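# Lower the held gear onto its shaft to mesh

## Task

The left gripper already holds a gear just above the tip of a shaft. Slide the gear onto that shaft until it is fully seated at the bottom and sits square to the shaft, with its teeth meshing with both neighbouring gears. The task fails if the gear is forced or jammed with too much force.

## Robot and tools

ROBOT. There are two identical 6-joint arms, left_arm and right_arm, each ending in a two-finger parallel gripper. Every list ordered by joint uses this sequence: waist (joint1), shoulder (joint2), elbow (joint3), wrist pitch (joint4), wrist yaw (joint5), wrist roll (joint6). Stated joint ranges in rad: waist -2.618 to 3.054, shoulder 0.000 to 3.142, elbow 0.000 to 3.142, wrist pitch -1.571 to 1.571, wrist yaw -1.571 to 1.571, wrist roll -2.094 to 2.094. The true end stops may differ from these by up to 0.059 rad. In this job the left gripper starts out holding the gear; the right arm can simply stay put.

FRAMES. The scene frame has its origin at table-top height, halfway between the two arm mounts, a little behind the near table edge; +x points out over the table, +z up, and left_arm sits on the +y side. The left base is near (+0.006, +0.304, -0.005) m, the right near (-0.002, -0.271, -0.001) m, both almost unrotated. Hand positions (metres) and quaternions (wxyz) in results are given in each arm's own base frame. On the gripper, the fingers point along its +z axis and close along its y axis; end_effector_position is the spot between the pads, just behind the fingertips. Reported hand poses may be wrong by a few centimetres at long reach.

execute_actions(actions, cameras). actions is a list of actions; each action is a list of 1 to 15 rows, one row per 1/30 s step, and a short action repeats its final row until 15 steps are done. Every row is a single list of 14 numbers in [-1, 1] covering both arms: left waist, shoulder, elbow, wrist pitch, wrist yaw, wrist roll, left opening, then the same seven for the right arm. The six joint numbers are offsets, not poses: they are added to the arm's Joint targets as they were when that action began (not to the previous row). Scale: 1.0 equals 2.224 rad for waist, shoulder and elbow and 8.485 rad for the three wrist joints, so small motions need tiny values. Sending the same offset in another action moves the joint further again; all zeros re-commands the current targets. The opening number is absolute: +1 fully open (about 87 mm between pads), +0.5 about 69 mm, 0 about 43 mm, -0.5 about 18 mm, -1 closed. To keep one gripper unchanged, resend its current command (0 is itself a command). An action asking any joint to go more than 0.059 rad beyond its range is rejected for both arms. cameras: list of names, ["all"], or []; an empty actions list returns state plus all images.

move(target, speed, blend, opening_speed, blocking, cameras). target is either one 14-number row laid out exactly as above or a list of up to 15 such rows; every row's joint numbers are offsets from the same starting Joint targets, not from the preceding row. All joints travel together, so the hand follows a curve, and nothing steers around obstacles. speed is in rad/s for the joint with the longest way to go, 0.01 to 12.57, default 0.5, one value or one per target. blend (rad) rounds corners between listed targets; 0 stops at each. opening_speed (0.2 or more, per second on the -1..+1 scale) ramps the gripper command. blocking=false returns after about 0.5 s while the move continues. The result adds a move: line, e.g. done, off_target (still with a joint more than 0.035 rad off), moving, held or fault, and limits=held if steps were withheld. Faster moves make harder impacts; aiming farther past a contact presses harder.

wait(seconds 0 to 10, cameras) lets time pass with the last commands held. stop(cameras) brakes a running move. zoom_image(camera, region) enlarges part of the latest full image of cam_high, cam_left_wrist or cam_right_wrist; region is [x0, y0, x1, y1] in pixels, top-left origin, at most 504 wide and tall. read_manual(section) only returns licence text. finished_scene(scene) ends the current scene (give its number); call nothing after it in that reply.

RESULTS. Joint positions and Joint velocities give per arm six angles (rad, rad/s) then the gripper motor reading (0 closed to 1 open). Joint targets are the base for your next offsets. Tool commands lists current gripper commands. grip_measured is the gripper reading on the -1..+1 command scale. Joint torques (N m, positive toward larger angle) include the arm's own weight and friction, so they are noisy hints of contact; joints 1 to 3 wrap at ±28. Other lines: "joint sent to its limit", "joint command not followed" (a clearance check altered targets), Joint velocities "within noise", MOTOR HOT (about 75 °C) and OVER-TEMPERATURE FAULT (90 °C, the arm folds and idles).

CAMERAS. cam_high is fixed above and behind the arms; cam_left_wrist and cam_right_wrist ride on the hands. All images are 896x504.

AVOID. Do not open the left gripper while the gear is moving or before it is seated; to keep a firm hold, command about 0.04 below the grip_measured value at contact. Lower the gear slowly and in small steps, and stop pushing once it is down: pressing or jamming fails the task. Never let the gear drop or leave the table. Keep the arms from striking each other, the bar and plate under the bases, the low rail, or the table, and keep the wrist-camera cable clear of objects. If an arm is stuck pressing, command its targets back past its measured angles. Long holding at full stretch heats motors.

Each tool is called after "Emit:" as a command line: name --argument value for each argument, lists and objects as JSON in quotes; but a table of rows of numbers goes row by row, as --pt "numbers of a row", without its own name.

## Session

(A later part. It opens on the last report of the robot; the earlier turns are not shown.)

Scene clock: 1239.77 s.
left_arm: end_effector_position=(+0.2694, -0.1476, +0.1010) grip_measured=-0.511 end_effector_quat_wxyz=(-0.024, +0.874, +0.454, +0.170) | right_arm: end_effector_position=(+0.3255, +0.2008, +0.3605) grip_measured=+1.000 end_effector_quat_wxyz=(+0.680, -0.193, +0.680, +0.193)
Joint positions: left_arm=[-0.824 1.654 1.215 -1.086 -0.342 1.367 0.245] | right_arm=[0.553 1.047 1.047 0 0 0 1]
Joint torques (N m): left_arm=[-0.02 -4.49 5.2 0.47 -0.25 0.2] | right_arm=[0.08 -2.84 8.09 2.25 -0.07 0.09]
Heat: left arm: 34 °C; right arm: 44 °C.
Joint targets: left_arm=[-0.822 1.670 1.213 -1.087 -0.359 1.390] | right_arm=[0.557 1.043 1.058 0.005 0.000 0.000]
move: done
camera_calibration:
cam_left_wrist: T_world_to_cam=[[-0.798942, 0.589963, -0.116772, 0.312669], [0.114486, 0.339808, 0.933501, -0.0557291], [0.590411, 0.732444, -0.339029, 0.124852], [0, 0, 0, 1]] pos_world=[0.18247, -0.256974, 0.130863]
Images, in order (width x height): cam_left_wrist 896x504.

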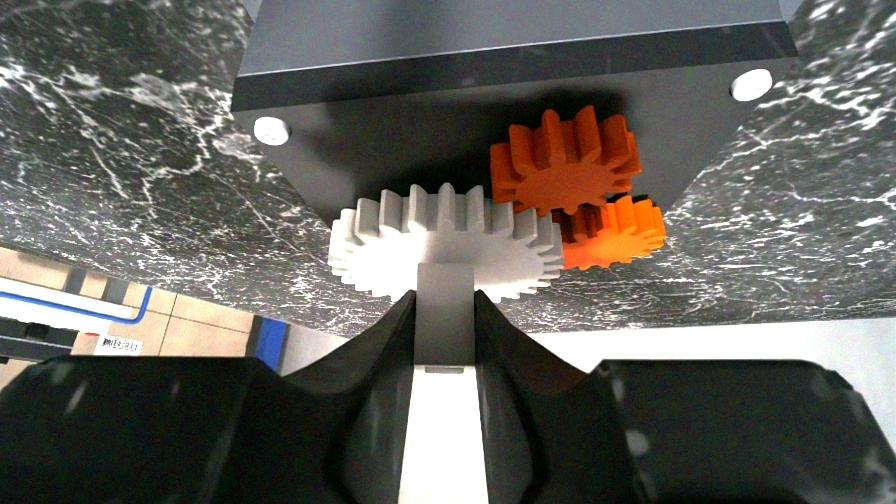

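Emit:
move --pt "0.024 0.001 -0.0045 0.0014 0.0094 0 -1 0 0 0 0 0 0 1" --pt "0.024 0.002 -0.011 0.0034 0.0094 0 -1 0 0 0 0 0 0 1" --speed 0.1 --cameras '["cam_left_wrist"]'

Emit:
zoom_image --camera "cam_left_wrist" --region '[460, 100, 700, 287]'

Scene clock: 1249.67 s.
left_arm: end_effector_position=(+0.2701, -0.1465, +0.0928) grip_measured=-0.511 end_effector_quat_wxyz=(-0.011, +0.871, +0.472, +0.139) | right_arm: end_effector_position=(+0.3255, +0.2008, +0.3605) grip_measured=+1.000 end_effector_quat_wxyz=(+0.680, -0.193, +0.680, +0.193)
Joint positions: left_arm=[-0.783 1.654 1.208 -1.064 -0.273 1.375 0.244] | right_arm=[0.553 1.047 1.047 0 0 0 1]
Joint torques (N m): left_arm=[1.21 -4.26 3.92 0.57 -0.06 0.12] | right_arm=[0.06 -2.84 8.1 2.25 -0.07 0.09]
Heat: left arm: 34 °C; right arm: 44 °C.
Joint targets: left_arm=[-0.769 1.674 1.189 -1.058 -0.279 1.390] | right_arm=[0.557 1.043 1.058 0.005 0.000 0.000]
move: done
camera_calibration:
cam_left_wrist: T_world_to_cam=[[-0.821309, 0.558647, -0.11561, 0.313021], [0.141572, 0.395902, 0.907314, -0.0452297], [0.552638, 0.728818, -0.404247, 0.136481], [0, 0, 0, 1]] pos_world=[0.188065, -0.256432, 0.132398]
Images, in order (width x height): cam_left_wrist 896x504.

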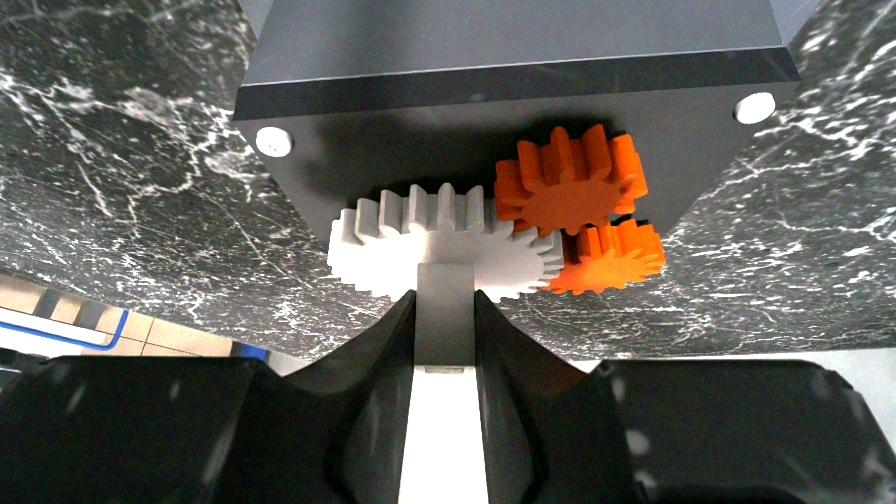

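Scaled by 2.100 from the camera's 896x504 image, which has a finer 1280x720 frame.

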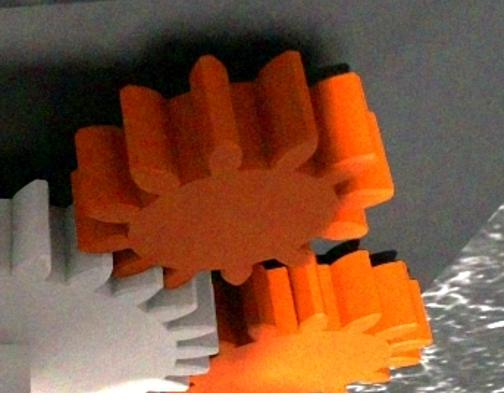

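Emit:
move --pt "0.0 0.0 0.0 0.0021 0.0 -0.0153 -1 0 0 0 0 0 0 1" --pt "0.0 0.0008 -0.006 0.004 0.0 -0.0153 -1 0 0 0 0 0 0 1" --speed '[0.2,0.05]' --cameras '["cam_left_wrist"]'

Emit:
zoom_image --camera "cam_left_wrist" --region '[460, 100, 700, 287]'

Scene clock: 1260.67 s.
left_arm: end_effector_position=(+0.2695, -0.1461, +0.0917) grip_measured=-0.511 end_effector_quat_wxyz=(+0.003, +0.844, +0.517, +0.143) | right_arm: end_effector_position=(+0.3255, +0.2008, +0.3605) grip_measured=+1.000 end_effector_quat_wxyz=(+0.680, -0.193, +0.680, +0.193)
Joint positions: left_arm=[-0.783 1.654 1.203 -1.043 -0.278 1.271 0.245] | right_arm=[0.553 1.047 1.047 0 0 0 1]
Joint torques (N m): left_arm=[1.24 -4.05 3.15 0.73 -0.04 -0.13] | right_arm=[0.06 -2.84 8.1 2.25 -0.07 0.1]
Heat: left arm: 34 °C; right arm: 44 °C.
Joint targets: left_arm=[-0.769 1.676 1.175 -1.024 -0.279 1.260] | right_arm=[0.557 1.043 1.058 0.005 0.000 0.000]
move: done
camera_calibration:
cam_left_wrist: T_world_to_cam=[[-0.868486, 0.469967, -0.157681, 0.315748], [0.0728378, 0.435619, 0.89718, -0.018994], [0.490334, 0.767702, -0.41256, 0.15934], [0, 0, 0, 1]] pos_world=[0.197476, -0.262443, 0.132566]
Images, in order (width x height): cam_left_wrist 896x504.

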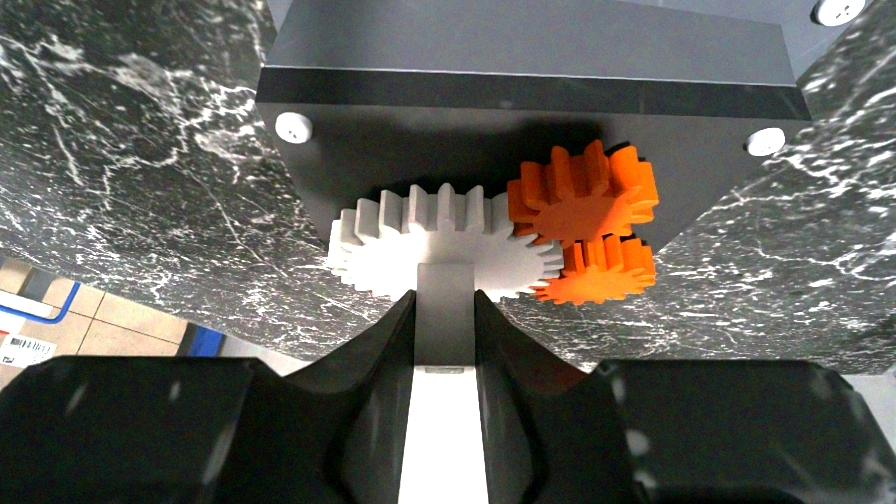

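Scaled by 2.100 from the camera's 896x504 image, which has a finer 1280x720 frame.

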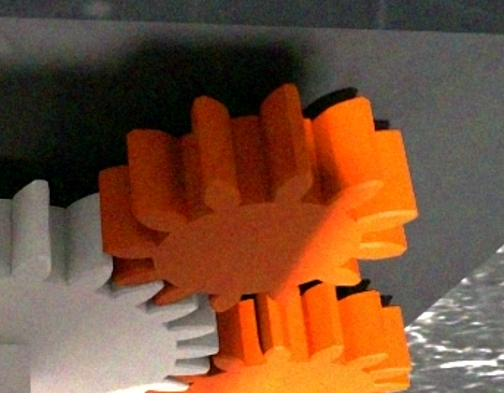

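Emit:
move --target '[0.0,0.0,0.0,0,0.0,0,-0.40,0,0,0,0,0,0,1]' --opening_speed 0.4 --cameras '["cam_left_wrist"]'

Emit:
zoom_image --camera "cam_left_wrist" --region '[300, 100, 700, 380]'

Scene clock: 1271.80 s.
left_arm: end_effector_position=(+0.2689, -0.1443, +0.0862) grip_measured=-0.400 end_effector_quat_wxyz=(+0.000, +0.844, +0.518, +0.143) | right_arm: end_effector_position=(+0.3255, +0.2008, +0.3605) grip_measured=+1.000 end_effector_quat_wxyz=(+0.680, -0.193, +0.680, +0.193)
Joint positions: left_arm=[-0.78 1.659 1.186 -1.028 -0.278 1.271 0.3] | right_arm=[0.553 1.047 1.047 0 0 0 1]
Joint torques (N m): left_arm=[0.87 -4.52 4.52 0.57 -0.01 -0.15] | right_arm=[0.06 -2.82 8.12 2.25 -0.07 0.09]
Heat: left arm: 33 °C; right arm: 44 °C.
Joint targets: left_arm=[-0.769 1.676 1.175 -1.024 -0.279 1.260] | right_arm=[0.557 1.043 1.058 0.005 0.000 0.000]
move: done
camera_calibration:
cam_left_wrist: T_world_to_cam=[[-0.870734, 0.467677, -0.15199, 0.313288], [0.07523, 0.432123, 0.898671, -0.0160739], [0.485967, 0.771069, -0.411447, 0.157513], [0, 0, 0, 1]] pos_world=[0.197454, -0.261025, 0.12687]
Images, in order (width x height): cam_left_wrist 896x504.

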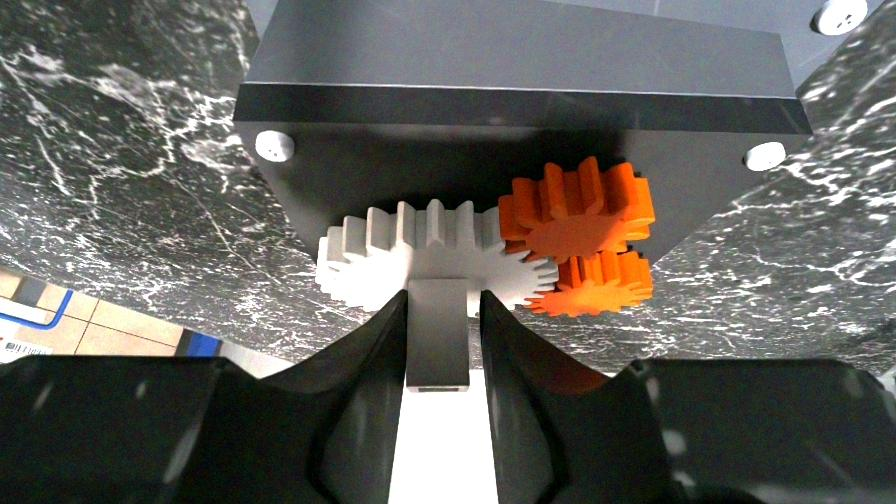

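Scaled by 1.260 from the camera's 896x504 image, which has a finer 1280x720 frame.

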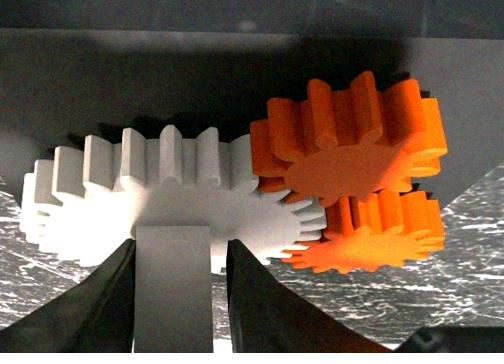

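Emit:
zoom_image --camera "cam_left_wrist" --region '[440, 140, 680, 327]'

Emit:
zoom_image --camera "cam_left_wrist" --region '[300, 180, 500, 336]'

Scaled by 2.100 from the camera's 896x504 image, which has a finer 1280x720 frame.

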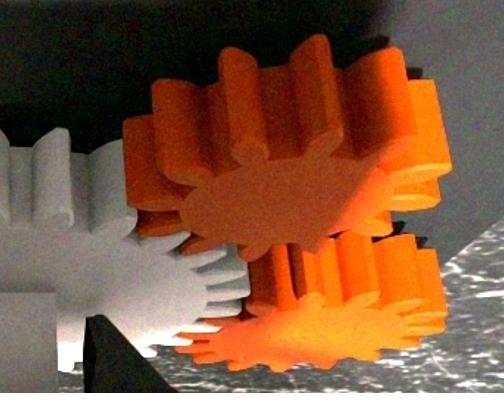

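Scaled by 2.520 from the camera's 896x504 image, which has a finer 1280x720 frame.

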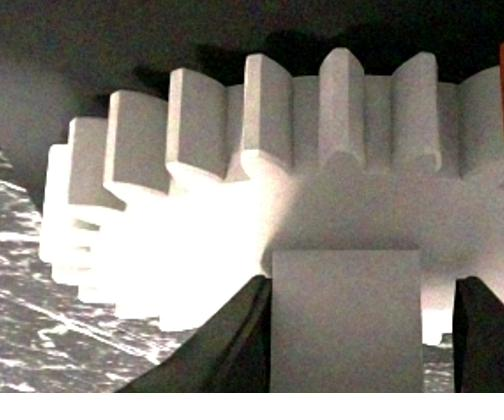

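Emit:
move --pt "0.0 0.0 0.0 0 0.003 0 -0.40 0 0 0 0 0 0 1" --pt "0 0 0 0 0.003 0 -1 0 0 0 0 0 0 1" --pt "0 0.0008 -0.006 0.0019 0.003 0 -1 0 0 0 0 0 0 1" --opening_speed 0.5 --speed 0.15 --cameras '["cam_left_wrist"]'

Emit:
zoom_image --camera "cam_left_wrist" --region '[440, 140, 680, 327]'

Scene clock: 1292.20 s.
left_arm: end_effector_position=(+0.2696, -0.1467, +0.0848) grip_measured=-0.510 end_effector_quat_wxyz=(+0.006, +0.843, +0.519, +0.139) | right_arm: end_effector_position=(+0.3255, +0.2008, +0.3605) grip_measured=+1.000 end_effector_quat_wxyz=(+0.680, -0.193, +0.680, +0.193)
Joint positions: left_arm=[-0.778 1.659 1.184 -1.015 -0.268 1.271 0.245] | right_arm=[0.553 1.047 1.047 0 0 0 1]
Joint torques (N m): left_arm=[0.73 -4.31 3.67 0.6 0.18 -0.13] | right_arm=[0.06 -2.84 8.1 2.25 -0.07 0.09]
Heat: left arm: 34 °C; right arm: 44 °C.
Joint targets: left_arm=[-0.769 1.677 1.162 -1.008 -0.254 1.260] | right_arm=[0.557 1.043 1.058 0.005 0.000 0.000]
move: done
camera_calibration:
cam_left_wrist: T_world_to_cam=[[-0.87094, 0.465088, -0.158607, 0.315005], [0.074903, 0.444655, 0.892565, -0.0114373], [0.485646, 0.765491, -0.422104, 0.158663], [0, 0, 0, 1]] pos_world=[0.198154, -0.262874, 0.127143]
Images, in order (width x height): cam_left_wrist 896x504.

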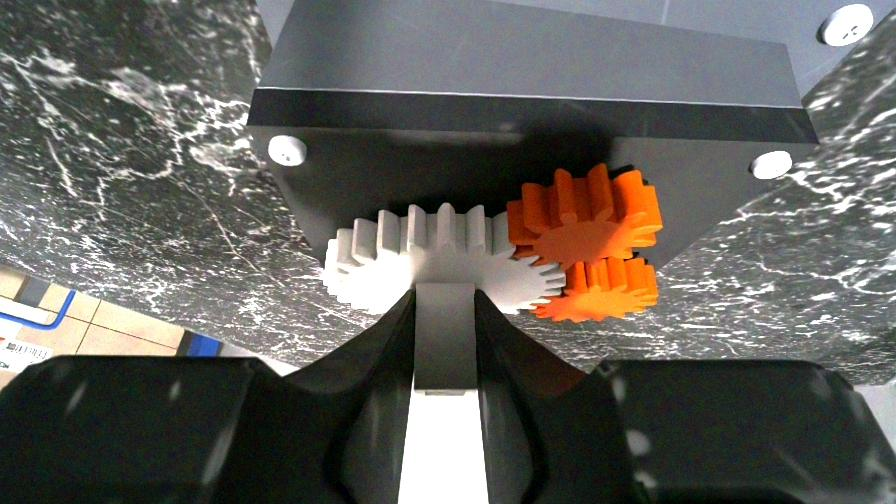

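Scaled by 2.100 from the camera's 896x504 image, which has a finer 1280x720 frame.

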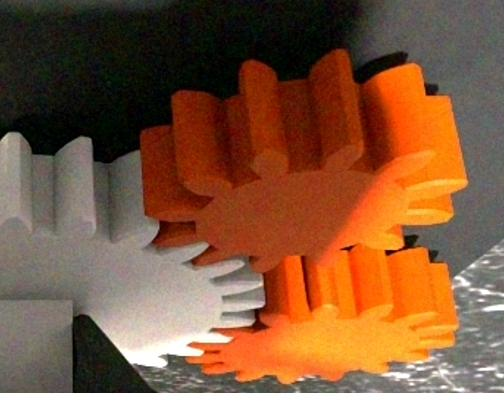

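Emit:
move --target '[0,0.0008,-0.006,0.0019,0.0,0,-1,0,0,0,0,0,0,1]' --speed 0.1 --cameras '["cam_left_wrist"]'

Emit:
zoom_image --camera "cam_left_wrist" --region '[440, 140, 680, 327]'

Scene clock: 1297.33 s.
left_arm: end_effector_position=(+0.2702, -0.1462, +0.0844) grip_measured=-0.510 end_effector_quat_wxyz=(+0.006, +0.843, +0.519, +0.142) | right_arm: end_effector_position=(+0.3255, +0.2008, +0.3605) grip_measured=+1.000 end_effector_quat_wxyz=(+0.680, -0.193, +0.680, +0.193)
Joint positions: left_arm=[-0.778 1.659 1.18 -1.01 -0.273 1.271 0.245] | right_arm=[0.553 1.047 1.047 0 0 0 1]
Joint torques (N m): left_arm=[0.76 -4.18 2.92 0.74 0.24 -0.18] | right_arm=[0.08 -2.84 8.09 2.25 -0.06 0.1]
Heat: left arm: 33 °C; right arm: 44 °C.
Joint targets: left_arm=[-0.769 1.679 1.149 -0.992 -0.253 1.260] | right_arm=[0.557 1.043 1.058 0.005 0.000 0.000]
move: done
camera_calibration:
cam_left_wrist: T_world_to_cam=[[-0.870334, 0.465183, -0.161627, 0.315377], [0.0703729, 0.442315, 0.894094, -0.0105919], [0.487408, 0.766786, -0.417698, 0.157073], [0, 0, 0, 1]] pos_world=[0.19867, -0.262464, 0.126053]
Images, in order (width x height): cam_left_wrist 896x504.

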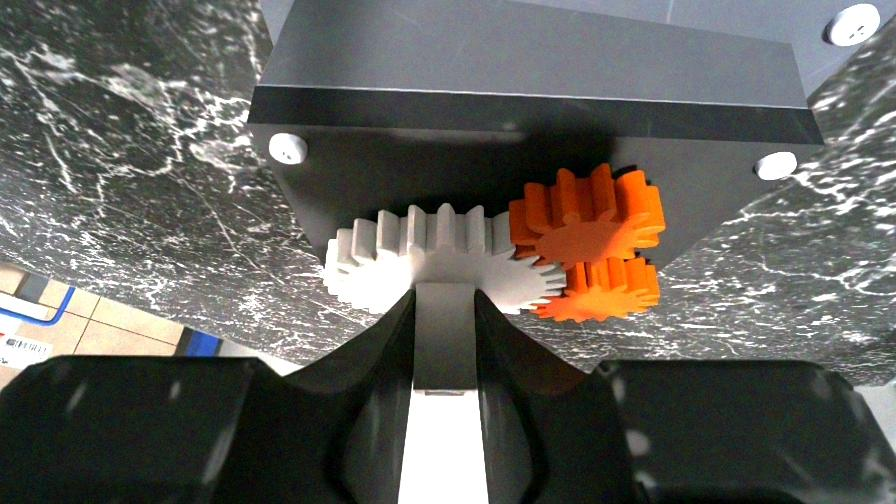

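Scaled by 2.100 from the camera's 896x504 image, which has a finer 1280x720 frame.

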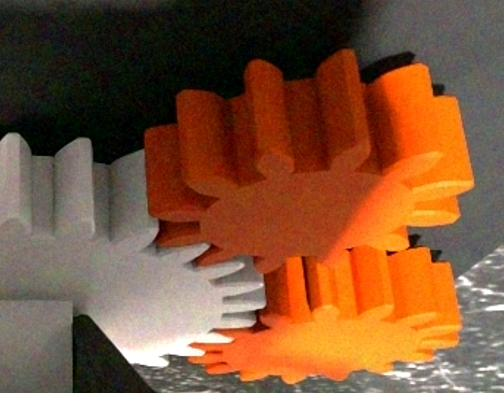

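Emit:
move --pt "0 0 0.009 -0.002 0.0 0 -1 0 0 0 0 0 0 1" --pt "0 0 0.009 -0.002 0.0 0 -0.2 0 0 0 0 0 0 1" --speed 0.1 --opening_speed 0.4 --cameras '["cam_left_wrist"]'

Emit:
zoom_image --camera "cam_left_wrist" --region '[300, 100, 700, 380]'

Scene clock: 1305.77 s.
left_arm: end_effector_position=(+0.2700, -0.1457, +0.0845) grip_measured=-0.200 end_effector_quat_wxyz=(+0.005, +0.843, +0.519, +0.142) | right_arm: end_effector_position=(+0.3255, +0.2008, +0.3605) grip_measured=+1.000 end_effector_quat_wxyz=(+0.680, -0.193, +0.680, +0.193)
Joint positions: left_arm=[-0.778 1.659 1.18 -1.012 -0.275 1.27 0.4] | right_arm=[0.553 1.047 1.047 0 0 0 1]
Joint torques (N m): left_arm=[0.77 -4.26 4.42 0.57 0.23 -0.16] | right_arm=[0.08 -2.84 8.1 2.25 -0.07 0.09]
Heat: left arm: 33 °C; right arm: 44 °C.
Joint targets: left_arm=[-0.769 1.679 1.169 -1.009 -0.253 1.260] | right_arm=[0.557 1.043 1.058 0.005 0.000 0.000]
move: done
camera_calibration:
cam_left_wrist: T_world_to_cam=[[-0.87083, 0.464738, -0.160228, 0.314918], [0.070446, 0.440557, 0.894956, -0.0111291], [0.48651, 0.768068, -0.416389, 0.157154], [0, 0, 0, 1]] pos_world=[0.198567, -0.262156, 0.125856]
Images, in order (width x height): cam_left_wrist 896x504.

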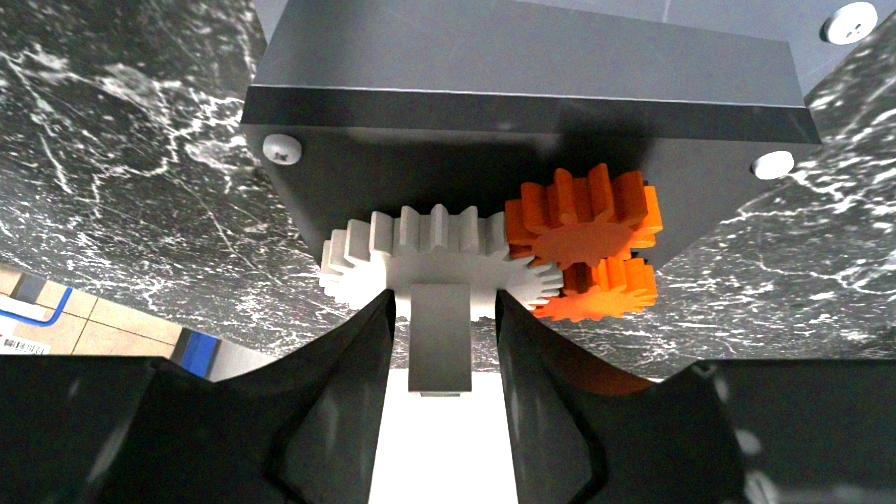

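Scaled by 1.260 from the camera's 896x504 image, which has a finer 1280x720 frame.

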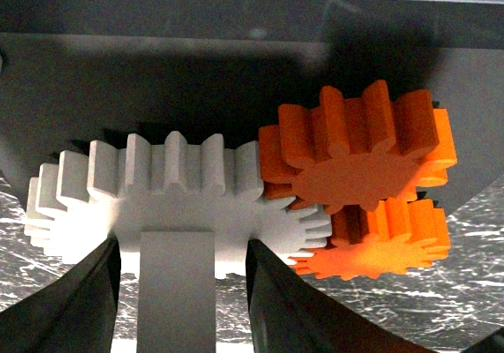

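Emit:
move --pt "0 0 0.009 -0.002 0.0 0 0 0 0 0 0 0 0 1" --pt "0 -0.03 0.068 -0.02 0.0 0 0 0 0 0 0 0 0 1" --pt "0 -0.06 0.14 -0.03 0.0 0 0 0 0 0 0 0 0 1" --speed 0.3 --blend '[0,0.02,0]' --cameras '["cam_left_wrist","cam_high"]'

Emit:
zoom_image --camera "cam_left_wrist" --region '[250, 180, 700, 495]'

Scene clock: 1314.60 s.
left_arm: end_effector_position=(+0.2790, -0.1574, +0.1795) grip_measured=+0.000 end_effector_quat_wxyz=(+0.073, +0.835, +0.524, +0.152) | right_arm: end_effector_position=(+0.3255, +0.2008, +0.3605) grip_measured=+1.000 end_effector_quat_wxyz=(+0.680, -0.193, +0.680, +0.193)
Joint positions: left_arm=[-0.778 1.573 1.461 -1.241 -0.262 1.27 0.5] | right_arm=[0.553 1.047 1.047 0 0 0 1]
Joint torques (N m): left_arm=[0.87 -7.43 7.09 0.55 0.11 -0.17] | right_arm=[0.06 -2.84 8.1 2.25 -0.07 0.09]
Heat: left arm: 34 °C; right arm: 44 °C.
Joint targets: left_arm=[-0.769 1.546 1.480 -1.263 -0.254 1.260] | right_arm=[0.557 1.043 1.058 0.005 0.000 0.000]
move: done
camera_calibration:
cam_left_wrist: T_world_to_cam=[[-0.849966, 0.44274, -0.28555, 0.356659], [-0.0067166, 0.532858, 0.846178, -0.0469094], [0.526794, 0.721141, -0.449938, 0.188767], [0, 0, 0, 1]] pos_world=[0.203392, -0.269039, 0.226471]
Images, in order (width x height): cam_high 896x504, cam_left_wrist 896x504.

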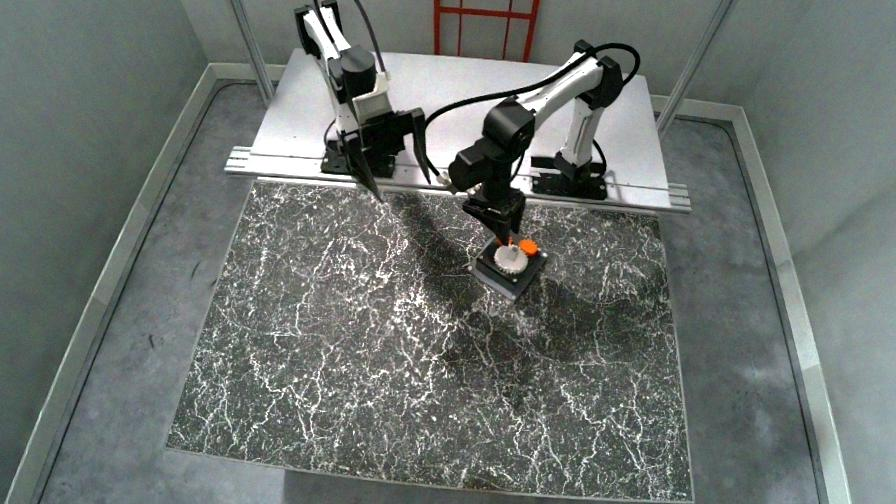

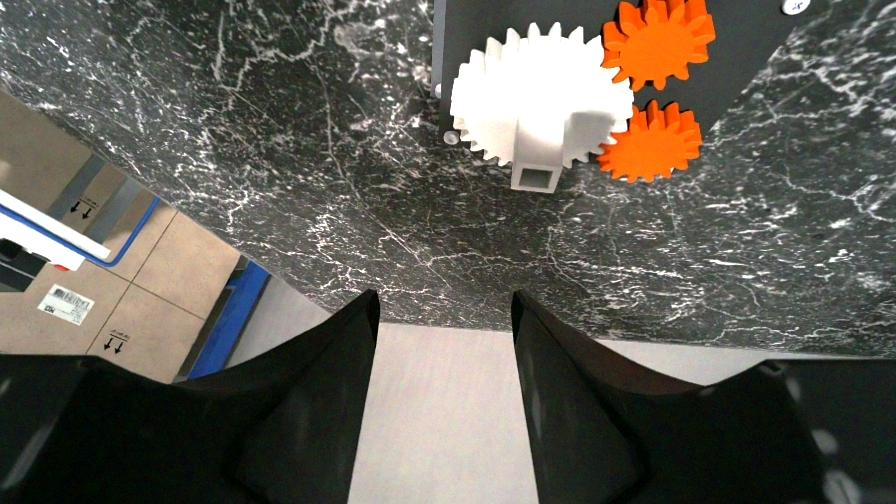

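Scaled by 1.120 from the camera's 896x504 image, which has a finer 1280x720 frame.

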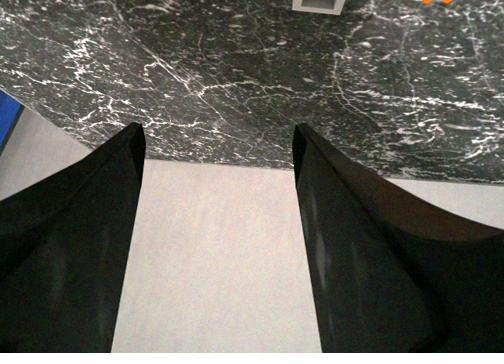

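Emit:
zoom_image --camera "cam_left_wrist" --region '[430, 0, 730, 210]'

Emit:
zoom_image --camera "cam_high" --region '[460, 225, 560, 305]'

Scaled by 1.680 from the camera's 896x504 image, which has a finer 1280x720 frame.

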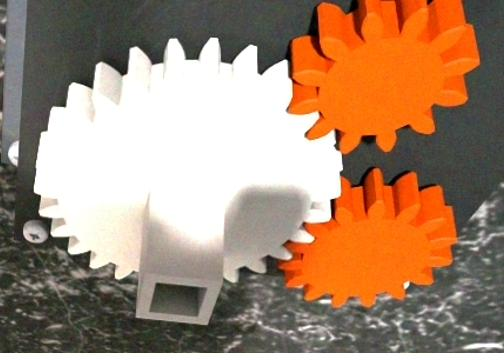

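Scaled by 5.040 from the camera's 896x504 image, which has a finer 1280x720 frame.

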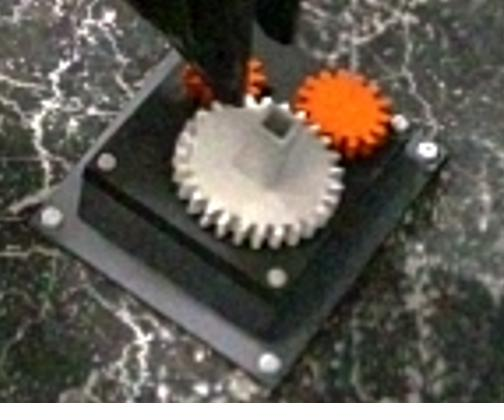

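Emit:
move --pt "-0.14 0 0 0 0 0 0 0 0 0 0 0 0 1" --pt "-0.14 0.016 -0.09 0.025 0.0 0 0 0 0 0 0 0 0 1" --speed 0.5 --blend '[0.03,0]' --cameras '["cam_left_wrist"]'

Emit:
zoom_image --camera "cam_left_wrist" --region '[250, 90, 650, 370]'

Scene clock: 1342.27 s.
left_arm: end_effector_position=(+0.2217, -0.2363, +0.1360) grip_measured=+0.000 end_effector_quat_wxyz=(+0.099, +0.903, +0.395, +0.138) | right_arm: end_effector_position=(+0.3255, +0.2008, +0.3605) grip_measured=+1.000 end_effector_quat_wxyz=(+0.680, -0.193, +0.680, +0.193)
Joint positions: left_arm=[-1.077 1.573 1.288 -1.059 -0.258 1.27 0.5] | right_arm=[0.553 1.047 1.047 0 0 0 1]
Joint torques (N m): left_arm=[-0.34 -4.77 5.08 0.88 0.08 -0.15] | right_arm=[0.06 -2.82 8.1 2.25 -0.07 0.09]
Heat: left arm: 36 °C; right arm: 44 °C.
Joint targets: left_arm=[-1.080 1.581 1.280 -1.051 -0.253 1.260] | right_arm=[0.557 1.043 1.058 0.005 0.000 0.000]
move: done
camera_calibration:
cam_left_wrist: T_world_to_cam=[[-0.681225, 0.6711, -0.292501, 0.347821], [0.150049, 0.519066, 0.841461, -0.00576092], [0.716532, 0.529335, -0.454298, 0.169442], [0, 0, 0, 1]] pos_world=[0.116398, -0.320124, 0.183563]
Images, in order (width x height): cam_left_wrist 896x504.

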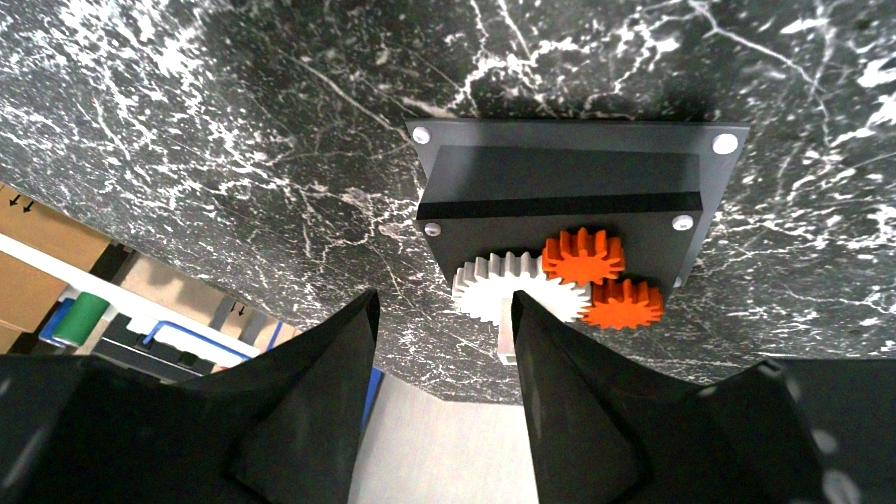

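Scaled by 1.260 from the camera's 896x504 image, which has a finer 1280x720 frame.

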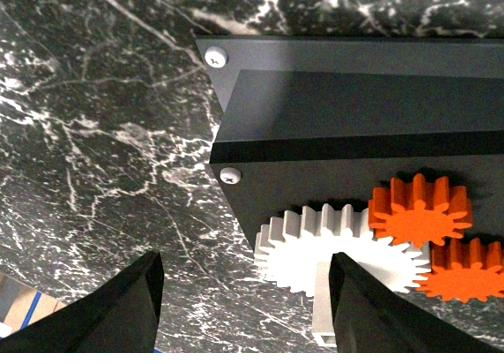

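Emit:
zoom_image --camera "cam_left_wrist" --region '[430, 210, 690, 392]'

Emit:
zoom_image --camera "cam_left_wrist" --region '[430, 225, 550, 309]'

Emit:
zoom_image --camera "cam_left_wrist" --region '[520, 220, 670, 335]'

Scaled by 1.938 from the camera's 896x504 image, which has a finer 1280x720 frame.

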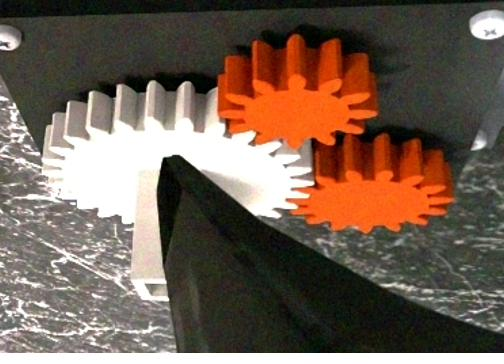

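Scaled by 4.200 from the camera's 896x504 image, which has a finer 1280x720 frame.

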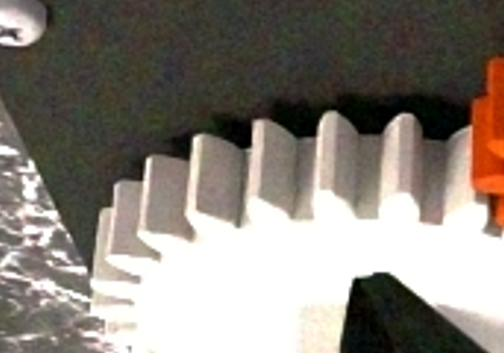

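Scaled by 3.360 from the camera's 896x504 image, which has a finer 1280x720 frame.

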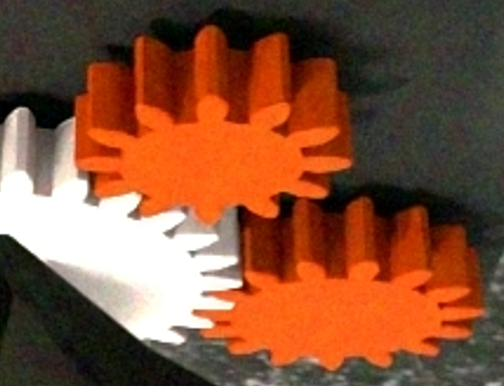

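Emit:
finished_scene --scene 2

The scene is finished: the task was done.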